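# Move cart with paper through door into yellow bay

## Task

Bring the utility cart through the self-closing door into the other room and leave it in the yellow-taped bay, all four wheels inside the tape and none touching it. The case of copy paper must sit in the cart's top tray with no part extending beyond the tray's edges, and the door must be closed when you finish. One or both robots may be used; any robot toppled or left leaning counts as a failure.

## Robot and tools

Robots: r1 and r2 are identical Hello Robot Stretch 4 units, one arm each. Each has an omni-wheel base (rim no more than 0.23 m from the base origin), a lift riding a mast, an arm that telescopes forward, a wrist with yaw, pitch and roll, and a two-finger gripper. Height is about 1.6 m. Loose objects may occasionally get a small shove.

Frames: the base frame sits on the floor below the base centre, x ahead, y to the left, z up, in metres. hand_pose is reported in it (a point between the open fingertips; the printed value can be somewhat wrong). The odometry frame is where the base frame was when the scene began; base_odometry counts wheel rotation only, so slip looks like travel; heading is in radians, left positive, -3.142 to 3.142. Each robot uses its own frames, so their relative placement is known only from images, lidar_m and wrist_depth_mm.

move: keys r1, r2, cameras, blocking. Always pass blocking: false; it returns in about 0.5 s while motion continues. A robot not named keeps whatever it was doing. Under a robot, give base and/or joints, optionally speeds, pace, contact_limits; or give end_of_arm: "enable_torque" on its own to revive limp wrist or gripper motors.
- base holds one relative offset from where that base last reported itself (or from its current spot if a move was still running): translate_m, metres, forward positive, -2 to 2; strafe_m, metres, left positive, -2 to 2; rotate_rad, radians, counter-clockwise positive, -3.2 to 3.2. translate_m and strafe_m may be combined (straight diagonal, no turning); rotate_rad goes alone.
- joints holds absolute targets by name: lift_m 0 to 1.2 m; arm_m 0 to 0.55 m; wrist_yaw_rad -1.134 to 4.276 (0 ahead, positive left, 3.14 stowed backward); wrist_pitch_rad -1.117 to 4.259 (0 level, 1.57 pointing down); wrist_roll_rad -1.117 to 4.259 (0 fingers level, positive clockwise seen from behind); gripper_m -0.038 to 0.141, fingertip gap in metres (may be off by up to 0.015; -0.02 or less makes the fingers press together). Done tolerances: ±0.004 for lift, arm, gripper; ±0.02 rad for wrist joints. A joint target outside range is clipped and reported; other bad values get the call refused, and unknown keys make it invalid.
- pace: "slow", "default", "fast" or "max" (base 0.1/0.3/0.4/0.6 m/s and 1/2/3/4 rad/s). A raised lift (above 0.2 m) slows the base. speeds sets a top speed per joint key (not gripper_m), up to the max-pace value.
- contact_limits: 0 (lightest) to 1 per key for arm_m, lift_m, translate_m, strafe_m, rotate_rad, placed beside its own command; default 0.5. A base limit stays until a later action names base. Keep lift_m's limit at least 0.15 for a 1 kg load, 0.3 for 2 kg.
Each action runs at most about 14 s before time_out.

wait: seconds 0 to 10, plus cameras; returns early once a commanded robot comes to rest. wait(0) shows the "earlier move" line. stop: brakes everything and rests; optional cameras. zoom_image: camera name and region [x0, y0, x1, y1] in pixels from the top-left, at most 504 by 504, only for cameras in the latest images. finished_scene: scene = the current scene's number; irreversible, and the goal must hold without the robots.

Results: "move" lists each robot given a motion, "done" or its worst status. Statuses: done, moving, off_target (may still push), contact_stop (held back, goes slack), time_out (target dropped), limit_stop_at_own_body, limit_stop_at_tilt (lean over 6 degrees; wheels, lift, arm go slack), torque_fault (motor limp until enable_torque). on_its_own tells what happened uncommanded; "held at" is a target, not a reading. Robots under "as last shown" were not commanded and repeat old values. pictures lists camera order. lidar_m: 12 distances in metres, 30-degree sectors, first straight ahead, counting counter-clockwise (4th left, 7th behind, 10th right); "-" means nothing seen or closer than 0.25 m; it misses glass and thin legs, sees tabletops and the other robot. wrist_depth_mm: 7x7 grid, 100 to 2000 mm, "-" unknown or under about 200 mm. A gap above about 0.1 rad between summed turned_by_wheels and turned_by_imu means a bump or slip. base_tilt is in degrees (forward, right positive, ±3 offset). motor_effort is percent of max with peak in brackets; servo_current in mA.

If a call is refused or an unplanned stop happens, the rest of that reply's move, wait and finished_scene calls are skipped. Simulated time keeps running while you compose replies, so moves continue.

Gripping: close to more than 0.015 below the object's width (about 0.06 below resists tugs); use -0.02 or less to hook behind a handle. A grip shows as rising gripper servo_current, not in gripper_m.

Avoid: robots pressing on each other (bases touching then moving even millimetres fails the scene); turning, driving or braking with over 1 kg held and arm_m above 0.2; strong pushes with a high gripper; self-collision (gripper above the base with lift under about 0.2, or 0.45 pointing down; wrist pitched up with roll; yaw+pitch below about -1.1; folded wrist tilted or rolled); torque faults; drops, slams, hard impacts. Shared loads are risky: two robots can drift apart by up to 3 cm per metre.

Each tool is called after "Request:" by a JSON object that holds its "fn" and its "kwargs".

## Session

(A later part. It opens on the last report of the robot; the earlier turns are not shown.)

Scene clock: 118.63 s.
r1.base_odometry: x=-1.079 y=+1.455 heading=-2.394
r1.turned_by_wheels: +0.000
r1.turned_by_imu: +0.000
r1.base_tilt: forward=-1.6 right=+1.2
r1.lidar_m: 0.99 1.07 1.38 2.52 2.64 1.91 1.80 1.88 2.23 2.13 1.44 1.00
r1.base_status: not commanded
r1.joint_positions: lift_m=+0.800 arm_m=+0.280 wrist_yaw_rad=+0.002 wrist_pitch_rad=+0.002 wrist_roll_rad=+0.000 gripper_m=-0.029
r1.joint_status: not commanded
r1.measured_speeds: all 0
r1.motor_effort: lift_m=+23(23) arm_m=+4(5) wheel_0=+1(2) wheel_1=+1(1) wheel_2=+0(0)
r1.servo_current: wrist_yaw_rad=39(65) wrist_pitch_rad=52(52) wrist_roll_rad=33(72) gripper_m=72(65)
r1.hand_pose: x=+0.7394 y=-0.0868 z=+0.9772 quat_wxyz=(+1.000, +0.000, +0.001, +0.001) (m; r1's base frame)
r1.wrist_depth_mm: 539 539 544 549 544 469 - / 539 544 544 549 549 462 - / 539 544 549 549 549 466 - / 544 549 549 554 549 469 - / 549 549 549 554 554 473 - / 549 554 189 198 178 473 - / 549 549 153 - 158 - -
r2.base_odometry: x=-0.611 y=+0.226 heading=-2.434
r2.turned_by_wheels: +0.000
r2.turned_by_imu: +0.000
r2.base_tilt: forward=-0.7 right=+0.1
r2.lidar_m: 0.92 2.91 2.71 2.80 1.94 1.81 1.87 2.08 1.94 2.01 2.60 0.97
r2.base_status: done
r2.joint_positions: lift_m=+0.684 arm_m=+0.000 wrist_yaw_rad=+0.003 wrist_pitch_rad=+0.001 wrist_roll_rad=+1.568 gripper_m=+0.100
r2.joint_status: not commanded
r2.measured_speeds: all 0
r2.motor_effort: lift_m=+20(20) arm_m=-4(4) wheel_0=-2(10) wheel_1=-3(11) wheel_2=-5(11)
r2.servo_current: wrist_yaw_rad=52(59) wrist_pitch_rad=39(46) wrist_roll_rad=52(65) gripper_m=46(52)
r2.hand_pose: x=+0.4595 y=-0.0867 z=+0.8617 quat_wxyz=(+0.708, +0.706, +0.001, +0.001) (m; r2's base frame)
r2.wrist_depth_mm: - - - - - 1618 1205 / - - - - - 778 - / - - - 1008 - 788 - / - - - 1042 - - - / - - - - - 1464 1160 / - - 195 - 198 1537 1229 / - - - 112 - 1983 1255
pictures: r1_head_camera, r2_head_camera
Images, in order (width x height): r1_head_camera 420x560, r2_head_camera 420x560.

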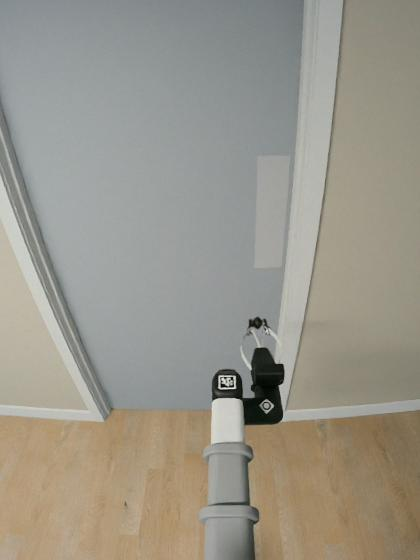

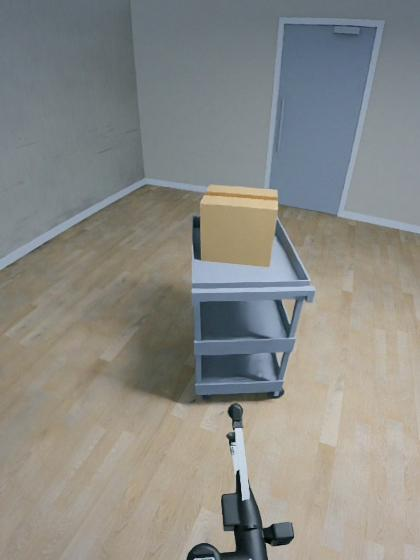

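Request:
{"fn": "move", "kwargs": {"blocking": false, "cameras": [], "r1": {"base":{"translate_m":0.18,"strafe_m":0.06},"contact_limits":{"translate_m":0.8}}, "r2": {"base":{"translate_m":0.36,"strafe_m":-0.14}}}}

Request:
{"fn": "wait", "kwargs": {"seconds": 3, "cameras": []}}

Request:
{"fn": "wait", "kwargs": {"seconds": 2, "cameras": ["r2_head_camera"]}}

Scene clock: 128.47 s.
move: r1 moving; r2 moving
r1.base_odometry: x=-1.094 y=+1.426 heading=-2.393
r1.turned_by_wheels: +0.000
r1.turned_by_imu: +0.000
r1.base_tilt: forward=-1.6 right=+1.3
r1.lidar_m: 0.99 1.03 1.27 2.55 2.62 1.94 1.83 1.94 2.27 2.14 1.37 0.95
r1.base_status: translate_m moving; strafe_m moving
r1.joint_positions: lift_m=+0.800 arm_m=+0.280 wrist_yaw_rad=+0.002 wrist_pitch_rad=+0.002 wrist_roll_rad=+0.000 gripper_m=-0.029
r1.joint_status: not commanded
r1.measured_speeds: translate_m=+0.122 strafe_m=+0.040 rotate_rad=+0.001 lift_m=+0.000 arm_m=+0.000 wrist_yaw_rad=+0.000 wrist_pitch_rad=+0.000 wrist_roll_rad=+0.000
r1.motor_effort: lift_m=+23(23) arm_m=+4(5) wheel_0=+6(6) wheel_1=+8(10) wheel_2=-8(10)
r1.servo_current: wrist_yaw_rad=46(65) wrist_pitch_rad=39(46) wrist_roll_rad=52(65) gripper_m=65(65)
r1.contact_limits: translate_m 0.8
r1.hand_pose: x=+0.7394 y=-0.0868 z=+0.9772 quat_wxyz=(+1.000, +0.000, +0.001, +0.001) (m; r1's base frame)
r1.wrist_depth_mm: 512 517 517 521 521 439 - / 512 517 521 517 521 442 - / 512 517 521 525 521 439 - / 517 521 525 530 530 445 - / 517 521 521 525 530 449 - / 521 521 525 200 181 445 - / 517 521 525 530 176 - -
r2.base_odometry: x=-0.643 y=+0.215 heading=-2.434
r2.turned_by_wheels: +0.000
r2.turned_by_imu: +0.001
r2.base_tilt: forward=-0.7 right=+0.0
r2.lidar_m: 0.88 2.93 2.71 2.83 1.98 1.84 1.90 2.07 1.94 2.00 2.60 0.91
r2.base_status: translate_m moving; strafe_m moving
r2.joint_positions: lift_m=+0.684 arm_m=+0.000 wrist_yaw_rad=+0.003 wrist_pitch_rad=+0.001 wrist_roll_rad=+1.568 gripper_m=+0.100
r2.joint_status: not commanded
r2.measured_speeds: translate_m=+0.124 strafe_m=-0.045 rotate_rad=+0.001 lift_m=+0.000 arm_m=+0.000 wrist_yaw_rad=+0.000 wrist_pitch_rad=+0.000 wrist_roll_rad=+0.000
r2.motor_effort: lift_m=+20(20) arm_m=-4(4) wheel_0=+7(12) wheel_1=+5(6) wheel_2=-11(13)
r2.servo_current: wrist_yaw_rad=33(52) wrist_pitch_rad=39(46) wrist_roll_rad=65(65) gripper_m=52(52)
r2.hand_pose: x=+0.4595 y=-0.0867 z=+0.8617 quat_wxyz=(+0.708, +0.706, +0.001, +0.001) (m; r2's base frame)
r2.wrist_depth_mm: - - - - - 1576 1182 / - - - - - 759 - / - - - 976 - 768 - / - - - 1008 - 759 - / - - - - - 778 1229 / - - 196 - 199 1576 1229 / - - - 112 - 1921 1255
pictures: none
No camera images: "cameras" was empty.

Scene clock: 129.93 s.
earlier move: r1 done; r2 moving
r1.base_odometry: x=-1.170 y=+1.289 heading=-2.393
r1.turned_by_wheels: +0.000
r1.turned_by_imu: +0.000
r1.base_tilt: forward=-1.6 right=+1.3
r1.lidar_m: 0.84 0.87 1.12 2.49 2.59 2.08 1.97 2.07 2.30 2.19 1.17 0.83
r1.base_status: done
r1.joint_positions: lift_m=+0.800 arm_m=+0.280 wrist_yaw_rad=+0.002 wrist_pitch_rad=+0.002 wrist_roll_rad=+0.000 gripper_m=-0.029
r1.joint_status: not commanded
r1.measured_speeds: all 0
r1.motor_effort: lift_m=+23(23) arm_m=+4(5) wheel_0=+2(6) wheel_1=+1(10) wheel_2=+0(10)
r1.servo_current: wrist_yaw_rad=33(65) wrist_pitch_rad=46(46) wrist_roll_rad=39(65) gripper_m=59(72)
r1.contact_limits: translate_m 0.8
r1.hand_pose: x=+0.7394 y=-0.0868 z=+0.9772 quat_wxyz=(+1.000, +0.000, +0.001, +0.001) (m; r1's base frame)
r1.wrist_depth_mm: 364 364 366 366 366 366 306 / 364 366 366 368 366 366 310 / 366 366 368 368 368 368 314 / 368 368 366 370 368 368 315 / 366 368 370 370 370 370 317 / 368 370 370 199 368 373 317 / 370 368 373 370 373 373 317
r2.base_odometry: x=-0.951 y=+0.107 heading=-2.434
r2.turned_by_wheels: +0.000
r2.turned_by_imu: +0.000
r2.base_tilt: forward=-0.6 right=+0.1
r2.lidar_m: 0.57 2.90 2.69 2.74 2.34 2.18 2.24 2.12 1.98 2.03 2.66 0.62
r2.base_status: translate_m moving; strafe_m moving
r2.joint_positions: lift_m=+0.684 arm_m=+0.000 wrist_yaw_rad=+0.003 wrist_pitch_rad=+0.001 wrist_roll_rad=+1.568 gripper_m=+0.100
r2.joint_status: not commanded
r2.measured_speeds: translate_m=+0.113 strafe_m=-0.044 rotate_rad=+0.000 lift_m=+0.000 arm_m=+0.000 wrist_yaw_rad=+0.000 wrist_pitch_rad=+0.000 wrist_roll_rad=+0.000
r2.motor_effort: lift_m=+20(20) arm_m=-4(4) wheel_0=+5(13) wheel_1=+4(7) wheel_2=-4(14)
r2.servo_current: wrist_yaw_rad=26(59) wrist_pitch_rad=33(46) wrist_roll_rad=52(65) gripper_m=52(59)
r2.hand_pose: x=+0.4595 y=-0.0867 z=+0.8617 quat_wxyz=(+0.708, +0.706, +0.001, +0.001) (m; r2's base frame)
r2.wrist_depth_mm: - - - - - 1756 1205 / - - - 452 - - - / - - - 452 - - - / - - 676 452 - - - / - - 683 459 1078 - - / - - 195 462 194 - - / - - - 112 - 1756 -
wait: 1.47 of 3 s (r1 has come to rest)
pictures: none
No camera images: "cameras" was empty.

Scene clock: 130.67 s.
earlier move: r2 done
r1.base_odometry: x=-1.170 y=+1.289 heading=-2.393
r1.turned_by_wheels: +0.000
r1.turned_by_imu: +0.000
r1.base_tilt: forward=-1.6 right=+1.2
r1.lidar_m: 0.82 0.90 1.14 2.49 2.59 2.08 1.96 2.07 2.32 2.17 1.14 0.84
r1.base_status: done
r1.joint_positions: lift_m=+0.800 arm_m=+0.280 wrist_yaw_rad=+0.002 wrist_pitch_rad=+0.002 wrist_roll_rad=+0.000 gripper_m=-0.029
r1.joint_status: not commanded
r1.measured_speeds: all 0
r1.motor_effort: lift_m=+23(24) arm_m=+4(5) wheel_0=+2(6) wheel_1=+1(10) wheel_2=+0(10)
r1.servo_current: wrist_yaw_rad=39(65) wrist_pitch_rad=39(52) wrist_roll_rad=52(65) gripper_m=59(72)
r1.contact_limits: translate_m 0.8
r1.hand_pose: x=+0.7394 y=-0.0868 z=+0.9772 quat_wxyz=(+1.000, +0.000, +0.001, +0.001) (m; r1's base frame)
r1.wrist_depth_mm: 364 364 366 366 364 366 309 / 364 366 366 368 364 366 310 / 366 366 368 368 366 368 314 / 368 368 368 368 368 368 315 / 368 370 370 370 370 368 317 / 368 368 370 199 370 370 319 / 370 370 370 373 373 370 319
r2.base_odometry: x=-0.975 y=+0.099 heading=-2.434
r2.turned_by_wheels: +0.000
r2.turned_by_imu: +0.000
r2.base_tilt: forward=-0.7 right=+0.1
r2.lidar_m: 0.56 2.91 2.68 2.74 2.35 2.20 2.26 2.11 1.98 2.02 2.67 0.62
r2.base_status: done
r2.joint_positions: lift_m=+0.684 arm_m=+0.000 wrist_yaw_rad=+0.003 wrist_pitch_rad=+0.001 wrist_roll_rad=+1.568 gripper_m=+0.100
r2.joint_status: not commanded
r2.measured_speeds: all 0
r2.motor_effort: lift_m=+20(20) arm_m=-4(4) wheel_0=+3(13) wheel_1=+5(7) wheel_2=-2(14)
r2.servo_current: wrist_yaw_rad=46(65) wrist_pitch_rad=39(52) wrist_roll_rad=52(65) gripper_m=52(59)
r2.hand_pose: x=+0.4595 y=-0.0867 z=+0.8617 quat_wxyz=(+0.708, +0.706, +0.001, +0.001) (m; r2's base frame)
r2.wrist_depth_mm: - - - - - 1756 1229 / - - - 421 - - - / - - - 424 1042 - - / - - 634 427 1060 - - / - - 668 430 427 - - / - - 195 370 195 - - / - - - 112 - 1921 544
wait: 0.73 of 2 s (r2 has come to rest)
pictures: r2_head_camera
Images, in order (width x height): r2_head_camera 420x560.

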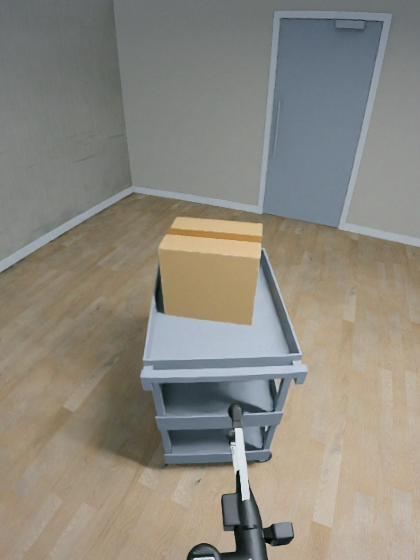

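Request:
{"fn": "move", "kwargs": {"blocking": false, "cameras": [], "r1": {"base":{"translate_m":0.45},"contact_limits":{"translate_m":0.8},"pace":"slow"}, "r2": {"base":{"translate_m":0.2}, "pace":"slow"}}}

Request:
{"fn": "wait", "kwargs": {"seconds": 3, "cameras": []}}

Request:
{"fn": "wait", "kwargs": {"seconds": 4, "cameras": ["r1_head_camera","r2_head_camera"]}}

Scene clock: 137.07 s.
move: r1 moving; r2 moving
r1.base_odometry: x=-1.179 y=+1.280 heading=-2.393
r1.turned_by_wheels: +0.000
r1.turned_by_imu: +0.000
r1.base_tilt: forward=-1.6 right=+1.3
r1.lidar_m: 0.83 0.85 1.07 2.50 2.57 2.11 1.99 2.08 2.30 2.20 1.13 0.81
r1.base_status: translate_m moving
r1.joint_positions: lift_m=+0.800 arm_m=+0.280 wrist_yaw_rad=+0.002 wrist_pitch_rad=+0.002 wrist_roll_rad=+0.000 gripper_m=-0.029
r1.joint_status: not commanded
r1.measured_speeds: translate_m=+0.048 strafe_m=+0.000 rotate_rad=-0.002 lift_m=+0.000 arm_m=+0.000 wrist_yaw_rad=+0.000 wrist_pitch_rad=+0.000 wrist_roll_rad=+0.000
r1.motor_effort: lift_m=+23(24) arm_m=+4(4) wheel_0=+5(6) wheel_1=+5(6) wheel_2=-6(7)
r1.servo_current: wrist_yaw_rad=59(65) wrist_pitch_rad=39(46) wrist_roll_rad=46(59) gripper_m=65(65)
r1.contact_limits: translate_m 0.8
r1.hand_pose: x=+0.7394 y=-0.0868 z=+0.9772 quat_wxyz=(+1.000, +0.000, +0.001, +0.001) (m; r1's base frame)
r1.wrist_depth_mm: 353 355 355 355 355 353 - / 353 355 355 355 353 355 310 / 355 355 355 355 355 355 - / 355 357 357 357 355 357 - / 357 357 357 359 357 355 317 / 357 357 359 198 359 359 301 / 359 362 362 359 362 362 -
r2.base_odometry: x=-0.985 y=+0.090 heading=-2.434
r2.turned_by_wheels: +0.000
r2.turned_by_imu: +0.001
r2.base_tilt: forward=-0.7 right=+0.1
r2.lidar_m: 0.55 2.87 2.68 2.75 2.34 2.21 2.26 2.12 1.98 2.04 2.67 0.59
r2.base_status: translate_m moving
r2.joint_positions: lift_m=+0.684 arm_m=+0.000 wrist_yaw_rad=+0.003 wrist_pitch_rad=+0.001 wrist_roll_rad=+1.568 gripper_m=+0.100
r2.joint_status: not commanded
r2.measured_speeds: translate_m=+0.049 strafe_m=+0.000 rotate_rad=+0.000 lift_m=+0.000 arm_m=+0.000 wrist_yaw_rad=+0.000 wrist_pitch_rad=+0.000 wrist_roll_rad=+0.000
r2.motor_effort: lift_m=+20(20) arm_m=-4(4) wheel_0=+7(8) wheel_1=+5(8) wheel_2=-9(11)
r2.servo_current: wrist_yaw_rad=52(59) wrist_pitch_rad=46(46) wrist_roll_rad=46(52) gripper_m=52(59)
r2.hand_pose: x=+0.4595 y=-0.0867 z=+0.8617 quat_wxyz=(+0.708, +0.706, +0.001, +0.001) (m; r2's base frame)
r2.wrist_depth_mm: - - - - - 1808 1205 / - - - 415 - - - / - - - 418 1042 - - / - - 627 415 1042 - - / - - 634 418 418 - - / - - 198 362 195 - - / - - - 112 - 1921 544
pictures: none
No camera images: "cameras" was empty.

Scene clock: 139.83 s.
earlier move: r1 moving; r2 done
r1.base_odometry: x=-1.372 y=+1.101 heading=-2.395
r1.turned_by_wheels: -0.002
r1.turned_by_imu: +0.031
r1.base_tilt: forward=-1.8 right=+1.4
r1.lidar_m: 0.69 0.67 0.77 2.25 2.63 2.33 2.24 2.33 2.28 1.99 0.77 0.60
r1.base_status: translate_m moving
r1.joint_positions: lift_m=+0.800 arm_m=+0.280 wrist_yaw_rad=-0.019 wrist_pitch_rad=+0.003 wrist_roll_rad=+0.000 gripper_m=-0.030
r1.joint_status: not commanded
r1.measured_speeds: translate_m=+0.099 strafe_m=+0.001 rotate_rad=-0.009 lift_m=+0.000 arm_m=+0.000 wrist_yaw_rad=+0.000 wrist_pitch_rad=+0.000 wrist_roll_rad=+0.000
r1.motor_effort: lift_m=+23(24) arm_m=+8(12) wheel_0=+4(12) wheel_1=+6(14) wheel_2=-21(31)
r1.servo_current: wrist_yaw_rad=98(150) wrist_pitch_rad=39(59) wrist_roll_rad=46(72) gripper_m=46(72)
r1.contact_limits: translate_m 0.8
r1.hand_pose: x=+0.7372 y=-0.0929 z=+0.9769 quat_wxyz=(+1.000, +0.000, +0.002, -0.010) (m; r1's base frame)
r1.wrist_depth_mm: 198 207 217 230 241 254 266 / 198 208 218 229 242 255 268 / 200 208 219 230 243 255 267 / 200 209 219 229 243 256 267 / 200 208 220 230 243 256 268 / 200 209 215 197 242 257 271 / 201 206 217 227 243 262 272
r2.base_odometry: x=-1.127 y=-0.031 heading=-2.434
r2.turned_by_wheels: +0.000
r2.turned_by_imu: +0.000
r2.base_tilt: forward=-0.7 right=+0.1
r2.lidar_m: 0.38 0.41 2.61 2.65 2.53 2.40 2.43 2.22 2.04 2.11 2.75 0.39
r2.base_status: done
r2.joint_positions: lift_m=+0.684 arm_m=+0.000 wrist_yaw_rad=-0.002 wrist_pitch_rad=+0.001 wrist_roll_rad=+1.569 gripper_m=+0.100
r2.joint_status: not commanded
r2.measured_speeds: all 0
r2.motor_effort: lift_m=+20(20) arm_m=+4(4) wheel_0=+4(9) wheel_1=+5(8) wheel_2=-11(12)
r2.servo_current: wrist_yaw_rad=39(65) wrist_pitch_rad=39(46) wrist_roll_rad=46(59) gripper_m=59(59)
r2.hand_pose: x=+0.4591 y=-0.0880 z=+0.8617 quat_wxyz=(+0.708, +0.706, +0.000, -0.001) (m; r2's base frame)
r2.wrist_depth_mm: - - - 185 246 1708 1182 / - - - 185 246 1921 - / - - - 185 245 - - / - 462 455 185 245 - - / - - 466 185 246 - - / - - 196 184 200 - - / - - 500 112 245 1808 -
wait: 2.77 of 3 s (r2 has come to rest)
pictures: none
No camera images: "cameras" was empty.

Scene clock: 142.33 s.
earlier move: r1 done
r1.base_odometry: x=-1.499 y=+0.983 heading=-2.394
r1.turned_by_wheels: +0.000
r1.turned_by_imu: +0.006
r1.base_tilt: forward=-1.6 right=+1.3
r1.lidar_m: 0.63 0.60 0.67 1.57 2.64 2.50 2.43 2.57 2.28 1.33 0.50 0.46
r1.base_status: done
r1.joint_positions: lift_m=+0.800 arm_m=+0.280 wrist_yaw_rad=-0.019 wrist_pitch_rad=+0.003 wrist_roll_rad=+0.000 gripper_m=-0.030
r1.joint_status: not commanded
r1.measured_speeds: all 0
r1.on_its_own: wrist_yaw_rad is at rest, and its servo_current (111 mA) is outside its rest range (0 to 104 mA)
r1.motor_effort: lift_m=+23(24) arm_m=+8(12) wheel_0=+3(12) wheel_1=+4(14) wheel_2=-15(31)
r1.servo_current: wrist_yaw_rad=111(150) wrist_pitch_rad=39(59) wrist_roll_rad=46(72) gripper_m=46(72)
r1.contact_limits: translate_m 0.8
r1.hand_pose: x=+0.7372 y=-0.0929 z=+0.9769 quat_wxyz=(+1.000, +0.000, +0.002, -0.010) (m; r1's base frame)
r1.wrist_depth_mm: 178 193 216 242 266 300 - / 178 193 213 237 266 300 - / 179 191 213 238 266 300 - / 178 193 213 237 267 300 - / 179 193 213 237 267 300 - / 176 194 205 198 264 301 - / 176 186 208 228 270 - -
r2.base_odometry: x=-1.127 y=-0.031 heading=-2.434
r2.turned_by_wheels: +0.000
r2.turned_by_imu: +0.000
r2.base_tilt: forward=-0.7 right=+0.1
r2.lidar_m: 0.38 0.41 2.58 2.67 2.53 2.37 2.43 2.20 2.05 2.12 2.80 0.44
r2.base_status: done
r2.joint_positions: lift_m=+0.684 arm_m=+0.000 wrist_yaw_rad=-0.002 wrist_pitch_rad=+0.001 wrist_roll_rad=+1.569 gripper_m=+0.100
r2.joint_status: not commanded
r2.measured_speeds: all 0
r2.motor_effort: lift_m=+20(20) arm_m=+4(4) wheel_0=+4(9) wheel_1=+5(8) wheel_2=-10(12)
r2.servo_current: wrist_yaw_rad=33(65) wrist_pitch_rad=39(46) wrist_roll_rad=46(59) gripper_m=52(59)
r2.hand_pose: x=+0.4591 y=-0.0880 z=+0.8617 quat_wxyz=(+0.708, +0.706, +0.000, -0.001) (m; r2's base frame)
r2.wrist_depth_mm: - - - 186 246 1576 1182 / - - - 185 247 1921 - / - - - 185 246 - - / - 459 455 184 246 - - / - - 462 185 244 - - / - - 197 184 199 - - / - - 500 112 245 1756 -
wait: 2.50 of 4 s (r1 has come to rest)
pictures: r1_head_camera, r2_head_camera
Images, in order (width x height): r1_head_camera 420x560, r2_head_camera 420x560.

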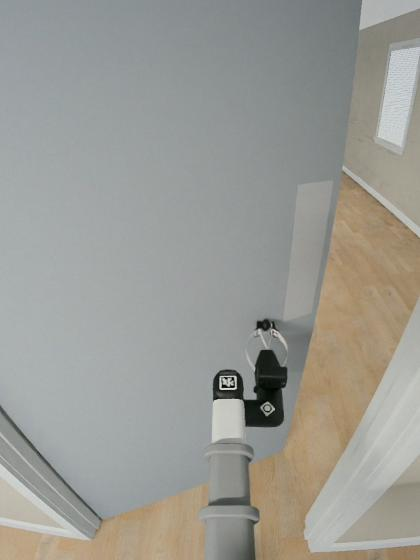

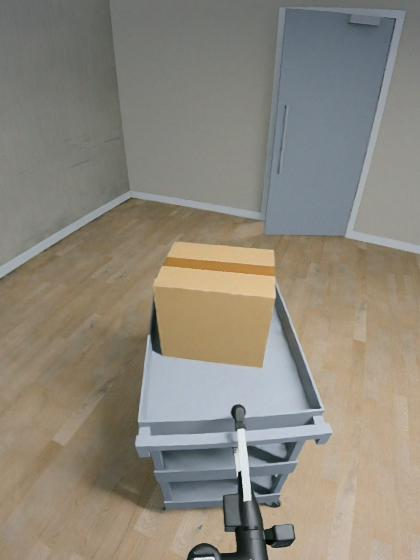

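Request:
{"fn": "move", "kwargs": {"blocking": false, "cameras": [], "r1": {"base":{"translate_m":0.3},"joints":{"wrist_yaw_rad":0.4,"arm_m":0.25},"contact_limits":{"translate_m":0.8},"pace":"slow"}, "r2": {"joints":{"gripper_m":-0.038}}}}

Request:
{"fn": "wait", "kwargs": {"seconds": 5, "cameras": ["r1_head_camera"]}}

Scene clock: 153.07 s.
move: r1 moving; r2 moving
r1.base_odometry: x=-1.508 y=+0.975 heading=-2.396
r1.turned_by_wheels: -0.002
r1.turned_by_imu: -0.042
r1.base_tilt: forward=-1.8 right=+1.4
r1.lidar_m: 0.61 0.60 0.68 1.26 2.60 2.58 2.44 2.57 2.33 1.48 0.48 0.44
r1.base_status: translate_m moving
r1.joint_positions: lift_m=+0.800 arm_m=+0.267 wrist_yaw_rad=+0.184 wrist_pitch_rad=+0.003 wrist_roll_rad=+0.000 gripper_m=-0.030
r1.joint_status: arm_m moving; wrist_yaw_rad moving
r1.measured_speeds: translate_m=+0.049 strafe_m=+0.000 rotate_rad=+0.003 lift_m=+0.000 arm_m=-0.048 wrist_yaw_rad=+0.746 wrist_pitch_rad=+0.000 wrist_roll_rad=+0.000
r1.motor_effort: lift_m=+23(23) arm_m=+5(10) wheel_0=+4(5) wheel_1=-1(6) wheel_2=-29(30)
r1.servo_current: wrist_yaw_rad=663(754) wrist_pitch_rad=46(46) wrist_roll_rad=33(52) gripper_m=46(46)
r1.contact_limits: translate_m 0.8
r1.hand_pose: x=+0.7376 y=-0.0331 z=+0.9769 quat_wxyz=(+0.996, +0.000, +0.002, +0.092) (m; r1's base frame)
r1.wrist_depth_mm: 184 198 211 228 249 271 - / 183 196 211 229 250 272 - / 183 195 212 229 251 273 - / 185 198 211 230 249 273 - / 186 198 213 229 250 273 - / 185 198 208 197 244 276 - / 183 193 174 184 248 285 -
r2.base_odometry: x=-1.127 y=-0.031 heading=-2.434
r2.turned_by_wheels: +0.000
r2.turned_by_imu: +0.000
r2.base_tilt: forward=-0.6 right=+0.0
r2.lidar_m: 0.37 0.39 2.57 2.68 2.53 2.39 2.45 2.17 2.07 2.10 2.79 0.43
r2.base_status: not commanded
r2.joint_positions: lift_m=+0.684 arm_m=+0.000 wrist_yaw_rad=-0.002 wrist_pitch_rad=+0.002 wrist_roll_rad=+1.569 gripper_m=+0.083
r2.joint_status: gripper_m moving
r2.measured_speeds: translate_m=+0.000 strafe_m=+0.000 rotate_rad=+0.000 lift_m=+0.000 arm_m=+0.000 wrist_yaw_rad=+0.000 wrist_pitch_rad=+0.012 wrist_roll_rad=+0.000
r2.motor_effort: lift_m=+20(20) arm_m=+4(4) wheel_0=+4(4) wheel_1=+5(5) wheel_2=-11(11)
r2.servo_current: wrist_yaw_rad=39(52) wrist_pitch_rad=46(46) wrist_roll_rad=52(52) gripper_m=124(124)
r2.hand_pose: x=+0.4591 y=-0.0880 z=+0.8615 quat_wxyz=(+0.708, +0.706, +0.000, -0.001) (m; r2's base frame)
r2.wrist_depth_mm: - - - 185 247 1618 1182 / - - - 186 245 1863 - / - - - 185 247 - - / - 455 455 185 245 - - / - 473 466 185 245 - - / - - 199 184 195 - - / - - 496 112 245 1983 -
pictures: none
No camera images: "cameras" was empty.

Scene clock: 154.60 s.
earlier move: r1 moving; r2 done
r1.base_odometry: x=-1.612 y=+0.879 heading=-2.395
r1.turned_by_wheels: +0.001
r1.turned_by_imu: -0.078
r1.base_tilt: forward=-1.6 right=+1.3
r1.lidar_m: 0.62 0.53 0.53 0.63 2.57 2.77 2.61 2.65 2.33 1.27 0.32 0.31
r1.base_status: translate_m moving
r1.joint_positions: lift_m=+0.800 arm_m=+0.250 wrist_yaw_rad=+0.396 wrist_pitch_rad=+0.002 wrist_roll_rad=+0.000 gripper_m=-0.030
r1.joint_status: arm_m moving; wrist_yaw_rad moving
r1.measured_speeds: translate_m=+0.096 strafe_m=+0.004 rotate_rad=+0.030 lift_m=+0.000 arm_m=+0.000 wrist_yaw_rad=+0.000 wrist_pitch_rad=+0.000 wrist_roll_rad=+0.000
r1.motor_effort: lift_m=+23(23) arm_m=+7(10) wheel_0=-5(11) wheel_1=+3(13) wheel_2=-17(30)
r1.servo_current: wrist_yaw_rad=52(754) wrist_pitch_rad=39(52) wrist_roll_rad=46(65) gripper_m=39(52)
r1.contact_limits: translate_m 0.8
r1.hand_pose: x=+0.7204 y=+0.0305 z=+0.9772 quat_wxyz=(+0.980, +0.000, +0.001, +0.197) (m; r1's base frame)
r1.wrist_depth_mm: 189 202 216 233 253 - - / 189 202 217 233 254 - - / 190 203 217 234 252 - - / 189 203 218 234 253 - - / 190 204 219 233 254 - - / 190 204 204 196 257 - - / 190 198 213 230 168 - -
r2.base_odometry: x=-1.127 y=-0.031 heading=-2.434
r2.turned_by_wheels: +0.000
r2.turned_by_imu: +0.001
r2.base_tilt: forward=-0.7 right=+0.1
r2.lidar_m: 0.35 0.40 2.60 2.64 2.55 2.39 2.45 2.20 2.07 2.11 2.75 0.41
r2.base_status: not commanded
r2.joint_positions: lift_m=+0.684 arm_m=+0.000 wrist_yaw_rad=+0.001 wrist_pitch_rad=+0.006 wrist_roll_rad=+1.569 gripper_m=-0.036
r2.joint_status: all done
r2.measured_speeds: all 0
r2.motor_effort: lift_m=+20(20) arm_m=-5(5) wheel_0=-1(4) wheel_1=+2(5) wheel_2=+3(11)
r2.servo_current: wrist_yaw_rad=52(59) wrist_pitch_rad=46(52) wrist_roll_rad=52(59) gripper_m=130(332)
r2.hand_pose: x=+0.4594 y=-0.0871 z=+0.8602 quat_wxyz=(+0.708, +0.706, +0.003, -0.002) (m; r2's base frame)
r2.wrist_depth_mm: - - - 168 229 1708 1229 / - - - 169 231 1863 - / - - 469 171 231 - - / - 445 445 171 233 - - / - 462 459 172 234 - - / - - 184 172 178 - - / - - 496 112 235 1618 -
wait: 1.53 of 5 s (r2 has come to rest)
pictures: r1_head_camera
Images, in order (width x height): r1_head_camera 420x560.

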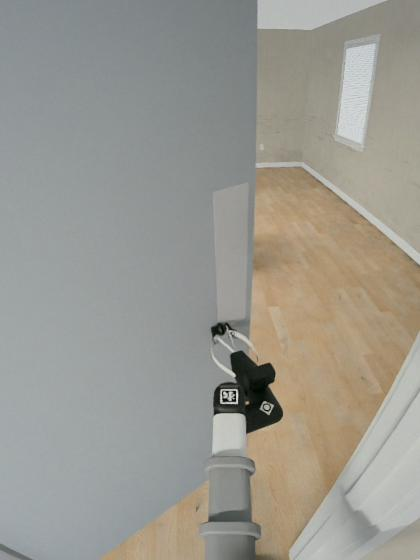

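Request:
{"fn": "wait", "kwargs": {"seconds": 2, "cameras": []}}

Request:
{"fn": "move", "kwargs": {"blocking": false, "cameras": ["r1_head_camera"]}}

Scene clock: 160.70 s.
earlier move: r1 done
r1.base_odometry: x=-1.719 y=+0.779 heading=-2.395
r1.turned_by_wheels: +0.000
r1.turned_by_imu: -0.021
r1.base_tilt: forward=-1.6 right=+1.3
r1.lidar_m: 0.58 0.49 0.47 0.57 2.57 2.93 2.75 2.81 2.33 0.32 0.25 2.75
r1.base_status: done
r1.joint_positions: lift_m=+0.800 arm_m=+0.250 wrist_yaw_rad=+0.392 wrist_pitch_rad=+0.002 wrist_roll_rad=+0.000 gripper_m=-0.030
r1.joint_status: all done
r1.measured_speeds: all 0
r1.motor_effort: lift_m=+23(23) arm_m=+5(10) wheel_0=-3(14) wheel_1=+0(13) wheel_2=-12(30)
r1.servo_current: wrist_yaw_rad=52(754) wrist_pitch_rad=39(52) wrist_roll_rad=33(65) gripper_m=46(52)
r1.contact_limits: translate_m 0.8
r1.hand_pose: x=+0.7207 y=+0.0292 z=+0.9772 quat_wxyz=(+0.981, +0.000, +0.001, +0.195) (m; r1's base frame)
r1.wrist_depth_mm: 178 193 213 - - - - / 178 193 213 236 - - - / 178 194 214 236 - - - / 177 196 214 236 - - - / 177 194 215 234 - - - / 179 195 206 198 - - - / 180 186 210 180 - - -
r2.base_odometry: x=-1.127 y=-0.031 heading=-2.434
r2.turned_by_wheels: +0.000
r2.turned_by_imu: +0.001
r2.base_tilt: forward=-0.7 right=+0.1
r2.lidar_m: 0.38 0.42 2.57 2.68 2.56 2.35 2.45 2.20 2.06 2.08 2.78 0.41
r2.base_status: not commanded
r2.joint_positions: lift_m=+0.684 arm_m=+0.000 wrist_yaw_rad=+0.001 wrist_pitch_rad=+0.006 wrist_roll_rad=+1.569 gripper_m=-0.036
r2.joint_status: all done
r2.measured_speeds: all 0
r2.motor_effort: lift_m=+20(20) arm_m=-5(5) wheel_0=+0(4) wheel_1=+1(5) wheel_2=+3(11)
r2.servo_current: wrist_yaw_rad=46(65) wrist_pitch_rad=46(52) wrist_roll_rad=39(59) gripper_m=137(332)
r2.hand_pose: x=+0.4594 y=-0.0871 z=+0.8602 quat_wxyz=(+0.708, +0.706, +0.003, -0.002) (m; r2's base frame)
r2.wrist_depth_mm: - - - 169 229 1756 1255 / - - - 170 230 1863 - / - - 469 170 231 - - / - 445 442 171 232 - - / - 466 459 172 234 - - / - - 184 172 179 - - / - - 492 112 236 1661 -
wait: 0.00 of 2 s (r1 has come to rest)
pictures: none
No camera images: "cameras" was empty.

Scene clock: 160.70 s.
r1.base_odometry: x=-1.719 y=+0.779 heading=-2.395
r1.turned_by_wheels: +0.000
r1.turned_by_imu: +0.000
r1.base_tilt: forward=-1.6 right=+1.3
r1.lidar_m: 0.58 0.49 0.47 0.57 2.57 2.93 2.75 2.81 2.33 0.32 0.25 2.75
r1.base_status: done
r1.joint_positions: lift_m=+0.800 arm_m=+0.250 wrist_yaw_rad=+0.392 wrist_pitch_rad=+0.002 wrist_roll_rad=+0.000 gripper_m=-0.030
r1.joint_status: all done
r1.measured_speeds: all 0
r1.motor_effort: lift_m=+23(23) arm_m=+5(10) wheel_0=-3(14) wheel_1=+0(13) wheel_2=-12(30)
r1.servo_current: wrist_yaw_rad=52(754) wrist_pitch_rad=39(52) wrist_roll_rad=33(65) gripper_m=46(52)
r1.contact_limits: translate_m 0.8
r1.hand_pose: x=+0.7207 y=+0.0292 z=+0.9772 quat_wxyz=(+0.981, +0.000, +0.001, +0.195) (m; r1's base frame)
r1.wrist_depth_mm: 178 193 213 - - - - / 178 193 213 236 - - - / 178 194 214 236 - - - / 177 196 214 236 - - - / 177 194 215 234 - - - / 179 195 206 198 - - - / 180 186 210 180 - - -
r2.base_odometry: x=-1.127 y=-0.031 heading=-2.434
r2.turned_by_wheels: +0.000
r2.turned_by_imu: +0.000
r2.base_tilt: forward=-0.7 right=+0.1
r2.lidar_m: 0.38 0.42 2.57 2.68 2.56 2.35 2.45 2.20 2.06 2.08 2.78 0.41
r2.base_status: not commanded
r2.joint_positions: lift_m=+0.684 arm_m=+0.000 wrist_yaw_rad=+0.001 wrist_pitch_rad=+0.006 wrist_roll_rad=+1.569 gripper_m=-0.036
r2.joint_status: all done
r2.measured_speeds: all 0
r2.motor_effort: lift_m=+20(20) arm_m=-5(5) wheel_0=+0(4) wheel_1=+1(5) wheel_2=+3(11)
r2.servo_current: wrist_yaw_rad=46(65) wrist_pitch_rad=46(52) wrist_roll_rad=39(59) gripper_m=137(332)
r2.hand_pose: x=+0.4594 y=-0.0871 z=+0.8602 quat_wxyz=(+0.708, +0.706, +0.003, -0.002) (m; r2's base frame)
r2.wrist_depth_mm: - - - 169 229 1756 1255 / - - - 170 230 1863 - / - - 469 170 231 - - / - 445 442 171 232 - - / - 466 459 172 234 - - / - - 184 172 179 - - / - - 492 112 236 1661 -
pictures: r1_head_camera
Images, in order (width x height): r1_head_camera 420x560.

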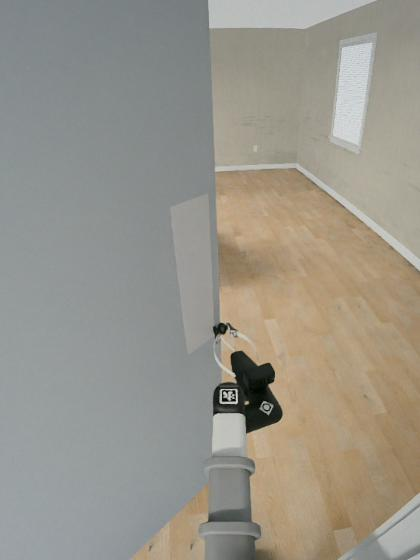

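Request:
{"fn": "move", "kwargs": {"blocking": false, "cameras": [], "r1": {"base":{"strafe_m":0.12},"joints":{"wrist_yaw_rad":0.8},"contact_limits":{"strafe_m":0.8},"pace":"slow"}}}

Request:
{"fn": "wait", "kwargs": {"seconds": 2.5, "cameras": ["r1_head_camera"]}}

Scene clock: 165.07 s.
move: r1 moving
r1.base_odometry: x=-1.709 y=+0.769 heading=-2.399
r1.turned_by_wheels: -0.003
r1.turned_by_imu: -0.046
r1.base_tilt: forward=-1.6 right=+1.3
r1.lidar_m: 0.61 0.50 0.47 0.53 2.58 3.03 2.76 2.81 2.37 0.49 0.25 2.72
r1.base_status: strafe_m moving
r1.joint_positions: lift_m=+0.800 arm_m=+0.250 wrist_yaw_rad=+0.619 wrist_pitch_rad=+0.002 wrist_roll_rad=+0.000 gripper_m=-0.030
r1.joint_status: wrist_yaw_rad moving
r1.measured_speeds: translate_m=+0.001 strafe_m=+0.056 rotate_rad=-0.004 lift_m=+0.000 arm_m=+0.000 wrist_yaw_rad=+0.661 wrist_pitch_rad=+0.000 wrist_roll_rad=+0.000
r1.motor_effort: lift_m=+23(23) arm_m=+4(5) wheel_0=-19(20) wheel_1=-1(5) wheel_2=-18(20)
r1.servo_current: wrist_yaw_rad=709(722) wrist_pitch_rad=39(52) wrist_roll_rad=59(59) gripper_m=46(52)
r1.contact_limits: strafe_m 0.8
r1.hand_pose: x=+0.7065 y=+0.0962 z=+0.9772 quat_wxyz=(+0.952, +0.000, +0.001, +0.305) (m; r1's base frame)
r1.wrist_depth_mm: 184 196 210 225 - - - / 183 195 208 229 - - - / 184 196 211 226 - - - / 186 196 212 230 - - - / 186 197 212 227 - - - / 186 199 210 198 183 - - / 185 195 155 183 - 1983 -
r2: as last shown
r2.base_tilt: forward=-0.7 right=+0.0
r2.lidar_m: 0.36 0.39 2.58 2.63 2.49 2.36 2.44 2.17 2.06 2.14 2.77 0.42
r2.motor_effort: lift_m=+20(20) arm_m=-5(5) wheel_0=+0(1) wheel_1=+1(2) wheel_2=+3(3)
r2.servo_current: wrist_yaw_rad=52(59) wrist_pitch_rad=52(52) wrist_roll_rad=52(59) gripper_m=130(137)
r2.wrist_depth_mm: - - - 169 230 1661 1281 / - - - 170 229 1808 - / - - 469 170 231 - - / - 445 442 171 232 - - / - 462 459 172 233 - - / - - 183 172 178 - - / - - 496 112 235 1618 -
pictures: none
No camera images: "cameras" was empty.

Scene clock: 166.90 s.
earlier move: r1 done
r1.base_odometry: x=-1.638 y=+0.691 heading=-2.398
r1.turned_by_wheels: +0.000
r1.turned_by_imu: -0.122
r1.base_tilt: forward=-1.6 right=+1.3
r1.lidar_m: 0.64 0.45 0.39 0.46 0.56 2.86 2.80 2.79 2.61 2.21 0.28 2.52
r1.base_status: done
r1.joint_positions: lift_m=+0.800 arm_m=+0.250 wrist_yaw_rad=+0.785 wrist_pitch_rad=+0.002 wrist_roll_rad=+0.000 gripper_m=-0.030
r1.joint_status: all done
r1.measured_speeds: all 0
r1.motor_effort: lift_m=+23(23) arm_m=+4(5) wheel_0=-21(27) wheel_1=-3(8) wheel_2=-14(20)
r1.servo_current: wrist_yaw_rad=85(722) wrist_pitch_rad=46(52) wrist_roll_rad=52(65) gripper_m=46(52)
r1.contact_limits: strafe_m 0.8
r1.hand_pose: x=+0.6866 y=+0.1421 z=+0.9772 quat_wxyz=(+0.924, +0.000, +0.001, +0.383) (m; r1's base frame)
r1.wrist_depth_mm: 187 200 213 229 - - - / 188 200 216 230 - - - / 189 200 215 230 - - - / 189 201 216 231 - - - / 189 201 216 232 - - - / 189 201 211 198 181 - - / 189 199 172 185 1983 - -
r2.base_odometry: x=-1.127 y=-0.031 heading=-2.434
r2.turned_by_wheels: +0.000
r2.turned_by_imu: +0.000
r2.base_tilt: forward=-0.7 right=+0.1
r2.lidar_m: 0.38 0.40 2.60 2.65 2.53 2.38 2.46 2.20 2.05 2.10 2.79 0.44
r2.base_status: not commanded
r2.joint_positions: lift_m=+0.684 arm_m=+0.000 wrist_yaw_rad=+0.001 wrist_pitch_rad=+0.006 wrist_roll_rad=+1.569 gripper_m=-0.036
r2.joint_status: not commanded
r2.measured_speeds: all 0
r2.motor_effort: lift_m=+20(20) arm_m=-5(5) wheel_0=+0(1) wheel_1=+2(2) wheel_2=+3(3)
r2.servo_current: wrist_yaw_rad=52(59) wrist_pitch_rad=39(52) wrist_roll_rad=65(65) gripper_m=137(137)
r2.hand_pose: x=+0.4594 y=-0.0871 z=+0.8602 quat_wxyz=(+0.708, +0.706, +0.003, -0.002) (m; r2's base frame)
r2.wrist_depth_mm: - - - 169 229 1708 1229 / - - - 170 230 1808 - / - - 466 170 231 - - / - 445 439 171 232 - - / - 462 459 171 234 - - / - - 185 172 179 - - / - - 500 112 236 1708 -
wait: 1.83 of 2.5 s (r1 has come to rest)
pictures: r1_head_camera
Images, in order (width x height): r1_head_camera 420x560.

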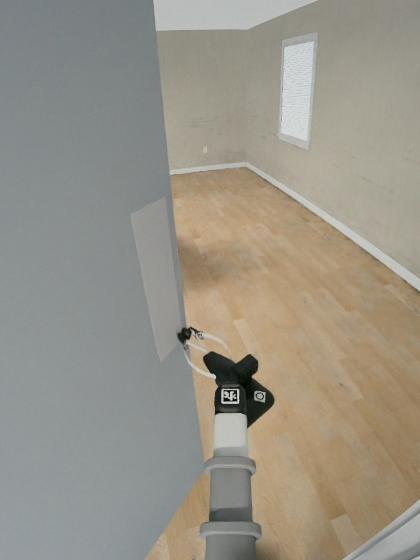

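Request:
{"fn": "move", "kwargs": {"blocking": false, "cameras": [], "r1": {"base":{"rotate_rad":0.22},"contact_limits":{"rotate_rad":0.8},"pace":"slow"}}}

Request:
{"fn": "wait", "kwargs": {"seconds": 2.5, "cameras": []}}

Request:
{"fn": "move", "kwargs": {"blocking": false, "cameras": [], "r1": {"base":{"translate_m":0.25},"joints":{"wrist_yaw_rad":0.95},"contact_limits":{"translate_m":0.8},"pace":"slow"}}}

Request:
{"fn": "wait", "kwargs": {"seconds": 4, "cameras": ["r1_head_camera"]}}

Scene clock: 173.47 s.
move: r1 moving
r1.base_odometry: x=-1.638 y=+0.692 heading=-2.274
r1.turned_by_wheels: +0.124
r1.turned_by_imu: +0.062
r1.base_tilt: forward=-1.6 right=+1.3
r1.lidar_m: 0.63 0.45 0.42 0.48 2.54 2.98 2.80 2.82 2.48 0.27 0.25 2.62
r1.base_status: rotate_rad moving
r1.joint_positions: lift_m=+0.800 arm_m=+0.250 wrist_yaw_rad=+0.783 wrist_pitch_rad=+0.002 wrist_roll_rad=+0.000 gripper_m=-0.030
r1.joint_status: not commanded
r1.measured_speeds: translate_m=-0.002 strafe_m=+0.001 rotate_rad=+0.437 lift_m=+0.000 arm_m=+0.000 wrist_yaw_rad=-0.020 wrist_pitch_rad=+0.000 wrist_roll_rad=+0.000
r1.motor_effort: lift_m=+23(23) arm_m=+5(5) wheel_0=-20(26) wheel_1=-12(14) wheel_2=-25(25)
r1.servo_current: wrist_yaw_rad=104(104) wrist_pitch_rad=39(52) wrist_roll_rad=59(72) gripper_m=39(46)
r1.contact_limits: rotate_rad 0.8
r1.hand_pose: x=+0.6869 y=+0.1413 z=+0.9772 quat_wxyz=(+0.924, +0.000, +0.001, +0.381) (m; r1's base frame)
r1.wrist_depth_mm: 188 199 210 224 - - - / 187 198 209 224 - - - / 188 200 211 224 - - - / 188 200 211 226 - - - / 189 200 213 224 - - - / 189 200 211 196 180 - - / 189 199 164 183 1921 150 -
r2: as last shown
r2.lidar_m: 0.38 0.40 2.61 2.66 2.53 2.37 2.42 2.22 2.05 2.13 2.79 0.42
r2.servo_current: wrist_yaw_rad=52(59) wrist_pitch_rad=46(52) wrist_roll_rad=33(59) gripper_m=130(137)
r2.wrist_depth_mm: - - - 169 229 1708 1229 / - - - 170 230 1863 - / - - 469 171 229 - - / - 445 442 171 232 - - / - 462 459 172 232 - - / - - 184 172 179 - - / - - 492 112 235 1661 -
pictures: none
No camera images: "cameras" was empty.

Scene clock: 174.17 s.
earlier move: r1 done
r1.base_odometry: x=-1.638 y=+0.692 heading=-2.182
r1.turned_by_wheels: +0.092
r1.turned_by_imu: +0.041
r1.base_tilt: forward=-1.6 right=+1.3
r1.lidar_m: 0.63 0.47 0.46 0.48 2.55 3.10 2.79 2.83 2.43 0.25 0.25 2.68
r1.base_status: done
r1.joint_positions: lift_m=+0.800 arm_m=+0.250 wrist_yaw_rad=+0.782 wrist_pitch_rad=+0.002 wrist_roll_rad=+0.000 gripper_m=-0.030
r1.joint_status: not commanded
r1.measured_speeds: all 0
r1.motor_effort: lift_m=+23(23) arm_m=+6(6) wheel_0=-24(29) wheel_1=-9(14) wheel_2=-18(25)
r1.servo_current: wrist_yaw_rad=98(111) wrist_pitch_rad=46(52) wrist_roll_rad=33(72) gripper_m=46(52)
r1.contact_limits: rotate_rad 0.8
r1.hand_pose: x=+0.6869 y=+0.1413 z=+0.9772 quat_wxyz=(+0.924, +0.000, +0.001, +0.381) (m; r1's base frame)
r1.wrist_depth_mm: 195 204 215 229 - - - / 195 205 216 229 - - - / 196 205 216 229 - - - / 196 206 217 230 - - - / 197 206 218 230 - - - / 197 207 214 198 183 - - / 197 204 171 185 243 - -
r2.base_odometry: x=-1.127 y=-0.031 heading=-2.434
r2.turned_by_wheels: +0.000
r2.turned_by_imu: +0.000
r2.base_tilt: forward=-0.7 right=+0.1
r2.lidar_m: 0.38 0.39 2.56 2.66 2.52 2.38 2.43 2.23 2.05 2.12 2.79 0.42
r2.base_status: not commanded
r2.joint_positions: lift_m=+0.684 arm_m=+0.000 wrist_yaw_rad=+0.001 wrist_pitch_rad=+0.006 wrist_roll_rad=+1.569 gripper_m=-0.036
r2.joint_status: not commanded
r2.measured_speeds: all 0
r2.motor_effort: lift_m=+20(20) arm_m=-5(5) wheel_0=+0(1) wheel_1=+1(2) wheel_2=+3(3)
r2.servo_current: wrist_yaw_rad=39(59) wrist_pitch_rad=52(52) wrist_roll_rad=46(59) gripper_m=137(143)
r2.hand_pose: x=+0.4594 y=-0.0871 z=+0.8602 quat_wxyz=(+0.708, +0.706, +0.003, -0.002) (m; r2's base frame)
r2.wrist_depth_mm: - - - 169 230 1756 1229 / - - - 170 231 1863 - / - - 469 170 232 - - / - 442 445 172 232 - - / - 469 459 172 233 - - / - - 183 172 178 - - / - - 496 112 235 1661 -
wait: 0.70 of 2.5 s (r1 has come to rest)
pictures: none
No camera images: "cameras" was empty.

Scene clock: 174.67 s.
move: r1 moving
r1.base_odometry: x=-1.646 y=+0.682 heading=-2.185
r1.turned_by_wheels: -0.003
r1.turned_by_imu: -0.029
r1.base_tilt: forward=-1.6 right=+1.3
r1.lidar_m: 0.62 0.49 0.43 0.47 2.59 3.06 2.84 2.84 2.40 0.25 0.25 2.61
r1.base_status: translate_m moving
r1.joint_positions: lift_m=+0.800 arm_m=+0.250 wrist_yaw_rad=+0.914 wrist_pitch_rad=+0.002 wrist_roll_rad=+0.000 gripper_m=-0.030
r1.joint_status: wrist_yaw_rad moving
r1.measured_speeds: translate_m=+0.048 strafe_m=+0.001 rotate_rad=+0.002 lift_m=+0.000 arm_m=+0.000 wrist_yaw_rad=+0.062 wrist_pitch_rad=+0.000 wrist_roll_rad=+0.000
r1.motor_effort: lift_m=+23(23) arm_m=+5(6) wheel_0=-16(19) wheel_1=+0(8) wheel_2=-17(26)
r1.servo_current: wrist_yaw_rad=293(702) wrist_pitch_rad=39(52) wrist_roll_rad=59(65) gripper_m=39(46)
r1.contact_limits: translate_m 0.8
r1.hand_pose: x=+0.6662 y=+0.1749 z=+0.9772 quat_wxyz=(+0.897, -0.001, +0.001, +0.441) (m; r1's base frame)
r1.wrist_depth_mm: 206 213 220 228 - - - / 206 213 220 229 - - - / 207 215 220 229 237 - - / 208 214 221 229 238 - - / 208 215 221 230 238 - - / 209 216 219 199 182 - - / 209 213 222 229 241 - -
r2: as last shown
r2.base_tilt: forward=-0.6 right=+0.1
r2.lidar_m: 0.38 0.39 2.61 2.64 2.55 2.37 2.44 2.21 2.05 2.11 2.74 0.43
r2.servo_current: wrist_yaw_rad=39(52) wrist_pitch_rad=46(52) wrist_roll_rad=46(59) gripper_m=137(137)
r2.wrist_depth_mm: - - - 169 229 1661 1205 / - - - 170 229 1863 - / - - 469 170 231 - - / - 445 439 171 231 - - / - 466 462 172 233 - - / - - 184 172 179 - - / - - 492 112 234 1618 -
pictures: none
No camera images: "cameras" was empty.

Scene clock: 178.27 s.
earlier move: r1 done
r1.base_odometry: x=-1.782 y=+0.487 heading=-2.184
r1.turned_by_wheels: +0.001
r1.turned_by_imu: -0.072
r1.base_tilt: forward=-1.6 right=+1.3
r1.lidar_m: 0.26 0.25 0.25 0.25 0.41 2.99 3.07 3.09 0.25 0.25 2.10 2.42
r1.base_status: done
r1.joint_positions: lift_m=+0.800 arm_m=+0.250 wrist_yaw_rad=+0.951 wrist_pitch_rad=+0.002 wrist_roll_rad=+0.000 gripper_m=-0.030
r1.joint_status: all done
r1.measured_speeds: all 0
r1.motor_effort: lift_m=+23(23) arm_m=-3(6) wheel_0=-15(19) wheel_1=+1(8) wheel_2=-10(26)
r1.servo_current: wrist_yaw_rad=39(702) wrist_pitch_rad=39(52) wrist_roll_rad=52(65) gripper_m=52(52)
r1.contact_limits: translate_m 0.8
r1.hand_pose: x=+0.6596 y=+0.1839 z=+0.9772 quat_wxyz=(+0.889, -0.001, +0.001, +0.458) (m; r1's base frame)
r1.wrist_depth_mm: - - - - - - - / - - - - - - - / - - - - - - - / - - - - - - - / - - - - - - - / - - - 200 - - - / - - - - 172 - -
r2.base_odometry: x=-1.127 y=-0.031 heading=-2.434
r2.turned_by_wheels: +0.000
r2.turned_by_imu: +0.001
r2.base_tilt: forward=-0.7 right=+0.0
r2.lidar_m: 0.37 0.40 2.59 2.68 2.53 2.37 2.46 2.22 2.06 2.13 2.78 0.43
r2.base_status: not commanded
r2.joint_positions: lift_m=+0.684 arm_m=+0.000 wrist_yaw_rad=+0.001 wrist_pitch_rad=+0.006 wrist_roll_rad=+1.569 gripper_m=-0.036
r2.joint_status: not commanded
r2.measured_speeds: all 0
r2.motor_effort: lift_m=+20(20) arm_m=-5(5) wheel_0=+0(1) wheel_1=+2(2) wheel_2=+3(3)
r2.servo_current: wrist_yaw_rad=39(59) wrist_pitch_rad=46(52) wrist_roll_rad=46(72) gripper_m=130(137)
r2.hand_pose: x=+0.4594 y=-0.0871 z=+0.8602 quat_wxyz=(+0.708, +0.706, +0.003, -0.002) (m; r2's base frame)
r2.wrist_depth_mm: - - - 169 230 1708 1229 / - - - 169 231 1863 - / - - 469 170 232 - - / - 442 442 171 233 - - / - 466 459 172 233 - - / - - 184 172 179 - - / - - 492 112 235 1661 -
wait: 3.60 of 4 s (r1 has come to rest)
pictures: r1_head_camera
Images, in order (width x height): r1_head_camera 420x560.

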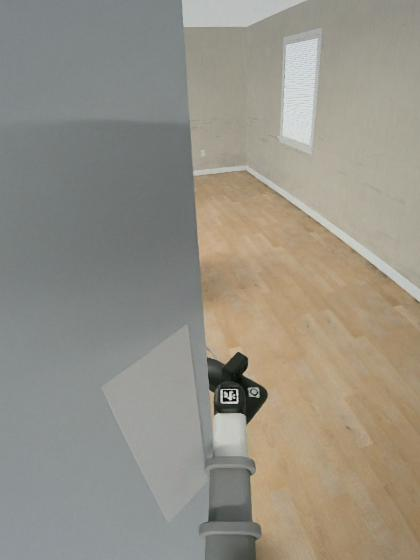

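Request:
{"fn": "move", "kwargs": {"blocking": false, "cameras": ["r2_head_camera","r1_head_right_camera"]}}

Scene clock: 186.03 s.
r1.base_odometry: x=-1.782 y=+0.487 heading=-2.184
r1.turned_by_wheels: +0.000
r1.turned_by_imu: +0.000
r1.base_tilt: forward=-1.6 right=+1.3
r1.lidar_m: 0.25 0.25 0.25 0.25 0.42 3.03 3.08 3.07 0.25 0.25 2.08 2.43
r1.base_status: done
r1.joint_positions: lift_m=+0.800 arm_m=+0.250 wrist_yaw_rad=+0.951 wrist_pitch_rad=+0.002 wrist_roll_rad=+0.000 gripper_m=-0.030
r1.joint_status: all done
r1.measured_speeds: all 0
r1.motor_effort: lift_m=+23(23) arm_m=+2(6) wheel_0=-16(19) wheel_1=+1(8) wheel_2=-10(26)
r1.servo_current: wrist_yaw_rad=52(702) wrist_pitch_rad=46(52) wrist_roll_rad=59(65) gripper_m=46(52)
r1.contact_limits: translate_m 0.8
r1.hand_pose: x=+0.6596 y=+0.1839 z=+0.9772 quat_wxyz=(+0.889, -0.001, +0.001, +0.458) (m; r1's base frame)
r1.wrist_depth_mm: - - - - - - - / - - - - - - - / - - - - - - - / - - - - - - - / - - - - - - - / - - - 199 1983 - - / - - - - 172 - -
r2.base_odometry: x=-1.127 y=-0.031 heading=-2.434
r2.turned_by_wheels: +0.000
r2.turned_by_imu: +0.000
r2.base_tilt: forward=-0.7 right=+0.0
r2.lidar_m: 0.37 0.41 2.61 2.67 2.53 2.39 2.43 2.20 2.05 2.13 2.78 0.43
r2.base_status: not commanded
r2.joint_positions: lift_m=+0.684 arm_m=+0.000 wrist_yaw_rad=+0.001 wrist_pitch_rad=+0.006 wrist_roll_rad=+1.569 gripper_m=-0.036
r2.joint_status: not commanded
r2.measured_speeds: all 0
r2.motor_effort: lift_m=+20(20) arm_m=-5(5) wheel_0=+0(1) wheel_1=+2(2) wheel_2=+2(3)
r2.servo_current: wrist_yaw_rad=46(59) wrist_pitch_rad=52(52) wrist_roll_rad=39(72) gripper_m=137(137)
r2.hand_pose: x=+0.4594 y=-0.0871 z=+0.8602 quat_wxyz=(+0.708, +0.706, +0.003, -0.002) (m; r2's base frame)
r2.wrist_depth_mm: - - - 169 229 1708 1255 / - - - 169 231 1921 - / - - 473 170 231 - - / - 442 445 171 231 - - / - 466 459 172 234 - - / - - 183 173 178 - - / - - 496 112 235 1618 -
pictures: r1_head_right_camera, r2_head_camera
Images, in order (width x height): r1_head_right_camera 420x672, r2_head_camera 420x560.

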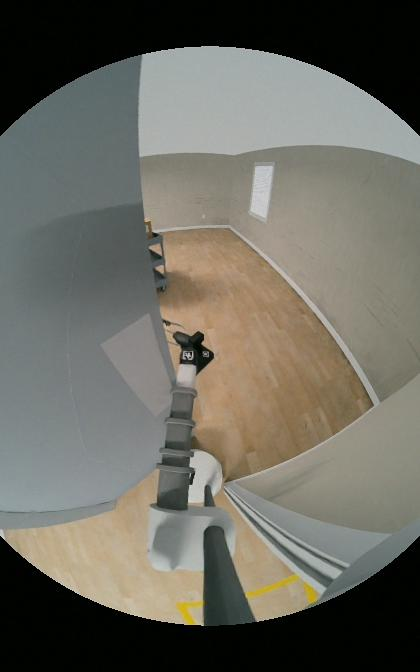

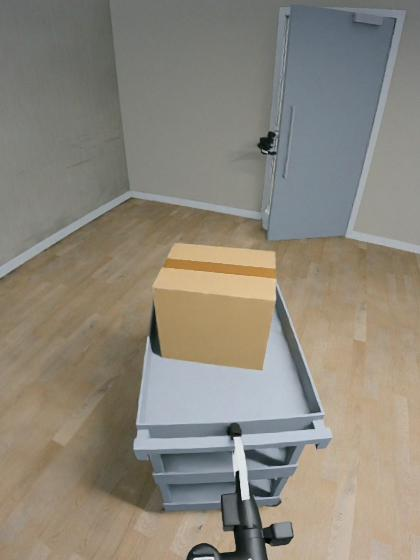

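Request:
{"fn": "move", "kwargs": {"blocking": false, "cameras": [], "r1": {"base":{"translate_m":0.2,"strafe_m":0.12},"contact_limits":{"translate_m":0.9},"pace":"slow"}}}

Request:
{"fn": "wait", "kwargs": {"seconds": 4, "cameras": ["r1_head_right_camera","r1_head_left_camera"]}}

Scene clock: 195.20 s.
move: r1 moving
r1.base_odometry: x=-1.784 y=+0.473 heading=-2.186
r1.turned_by_wheels: -0.002
r1.turned_by_imu: -0.011
r1.base_tilt: forward=-1.6 right=+1.3
r1.lidar_m: 0.26 0.25 0.25 0.25 0.38 2.95 3.09 3.09 0.25 0.25 2.10 2.40
r1.base_status: translate_m moving; strafe_m moving
r1.joint_positions: lift_m=+0.800 arm_m=+0.250 wrist_yaw_rad=+0.951 wrist_pitch_rad=+0.002 wrist_roll_rad=+0.000 gripper_m=-0.030
r1.joint_status: not commanded
r1.measured_speeds: translate_m=+0.047 strafe_m=+0.029 rotate_rad=-0.001 lift_m=+0.000 arm_m=+0.000 wrist_yaw_rad=+0.000 wrist_pitch_rad=+0.000 wrist_roll_rad=+0.000
r1.motor_effort: lift_m=+23(23) arm_m=+2(4) wheel_0=-18(18) wheel_1=+7(7) wheel_2=-15(16)
r1.servo_current: wrist_yaw_rad=52(59) wrist_pitch_rad=46(46) wrist_roll_rad=46(59) gripper_m=46(46)
r1.contact_limits: translate_m 0.9
r1.hand_pose: x=+0.6596 y=+0.1839 z=+0.9772 quat_wxyz=(+0.889, -0.001, +0.001, +0.458) (m; r1's base frame)
r1.wrist_depth_mm: - - - - - - - / - - - - - - - / - - - - - - - / - - - - - - - / - - - - - - - / - - - 199 1863 - - / - - - - 172 - -
r2: as last shown
r2.base_tilt: forward=-0.7 right=+0.1
r2.lidar_m: 0.37 0.41 2.59 2.65 2.54 2.36 2.46 2.19 2.05 2.13 2.78 0.42
r2.servo_current: wrist_yaw_rad=46(52) wrist_pitch_rad=46(52) wrist_roll_rad=52(52) gripper_m=130(137)
r2.wrist_depth_mm: - - - 169 229 1661 1229 / - - - 170 231 1921 - / - - 473 170 231 - - / - 442 439 171 233 - - / - 462 462 173 232 - - / - - 183 172 179 - - / - - 492 112 235 1661 -
pictures: none
No camera images: "cameras" was empty.

Scene clock: 198.20 s.
earlier move: r1 done
r1.base_odometry: x=-1.800 y=+0.255 heading=-2.184
r1.turned_by_wheels: +0.002
r1.turned_by_imu: -0.009
r1.base_tilt: forward=-1.6 right=+1.2
r1.lidar_m: 2.17 0.25 - 0.25 0.25 0.64 3.31 0.52 0.41 0.65 2.12 2.42
r1.base_status: done
r1.joint_positions: lift_m=+0.800 arm_m=+0.250 wrist_yaw_rad=+0.951 wrist_pitch_rad=+0.002 wrist_roll_rad=+0.000 gripper_m=-0.030
r1.joint_status: not commanded
r1.measured_speeds: all 0
r1.motor_effort: lift_m=+23(23) arm_m=-4(4) wheel_0=-5(20) wheel_1=+10(17) wheel_2=-5(17)
r1.servo_current: wrist_yaw_rad=33(65) wrist_pitch_rad=46(52) wrist_roll_rad=46(65) gripper_m=46(52)
r1.contact_limits: translate_m 0.9
r1.hand_pose: x=+0.6597 y=+0.1839 z=+0.9772 quat_wxyz=(+0.889, -0.001, +0.001, +0.458) (m; r1's base frame)
r1.wrist_depth_mm: - - - - - - - / - - - - - - - / - - - - - - - / - - - - - 1618 - / - - - - - - - / - - - 200 1661 - - / - - - - 172 - -
r2.base_odometry: x=-1.127 y=-0.031 heading=-2.434
r2.turned_by_wheels: +0.000
r2.turned_by_imu: +0.000
r2.base_tilt: forward=-0.6 right=+0.1
r2.lidar_m: 0.38 0.40 2.60 2.62 2.55 2.36 2.45 2.19 2.04 2.11 2.75 0.42
r2.base_status: not commanded
r2.joint_positions: lift_m=+0.684 arm_m=+0.000 wrist_yaw_rad=+0.001 wrist_pitch_rad=+0.006 wrist_roll_rad=+1.569 gripper_m=-0.036
r2.joint_status: not commanded
r2.measured_speeds: all 0
r2.motor_effort: lift_m=+20(20) arm_m=-5(5) wheel_0=+0(1) wheel_1=+1(2) wheel_2=+2(3)
r2.servo_current: wrist_yaw_rad=46(59) wrist_pitch_rad=39(52) wrist_roll_rad=52(59) gripper_m=130(143)
r2.hand_pose: x=+0.4594 y=-0.0871 z=+0.8602 quat_wxyz=(+0.708, +0.706, +0.003, -0.002) (m; r2's base frame)
r2.wrist_depth_mm: - - - 169 229 1708 1255 / - - - 170 230 1808 - / - - 469 170 231 - - / - 442 442 171 232 - - / - 462 459 172 233 - - / - - 183 172 178 - - / - - 496 112 235 1708 -
wait: 3.00 of 4 s (r1 has come to rest)
pictures: r1_head_left_camera, r1_head_right_camera
Images, in order (width x height): r1_head_left_camera 420x672, r1_head_right_camera 420x672.

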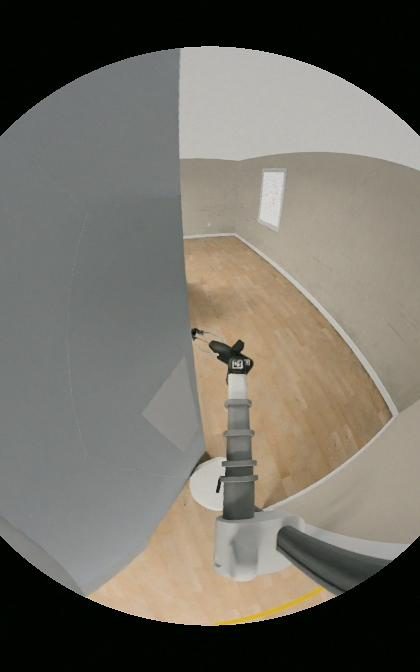

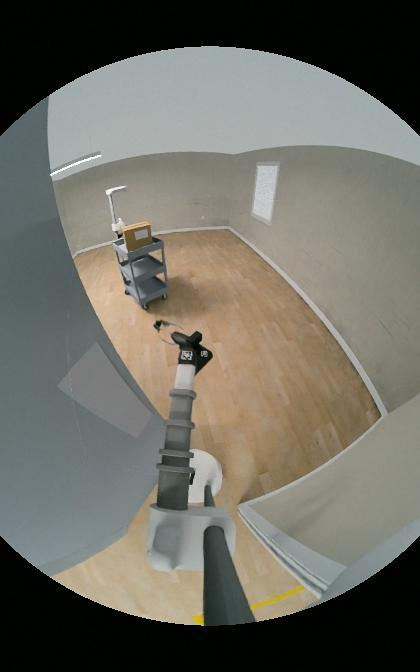

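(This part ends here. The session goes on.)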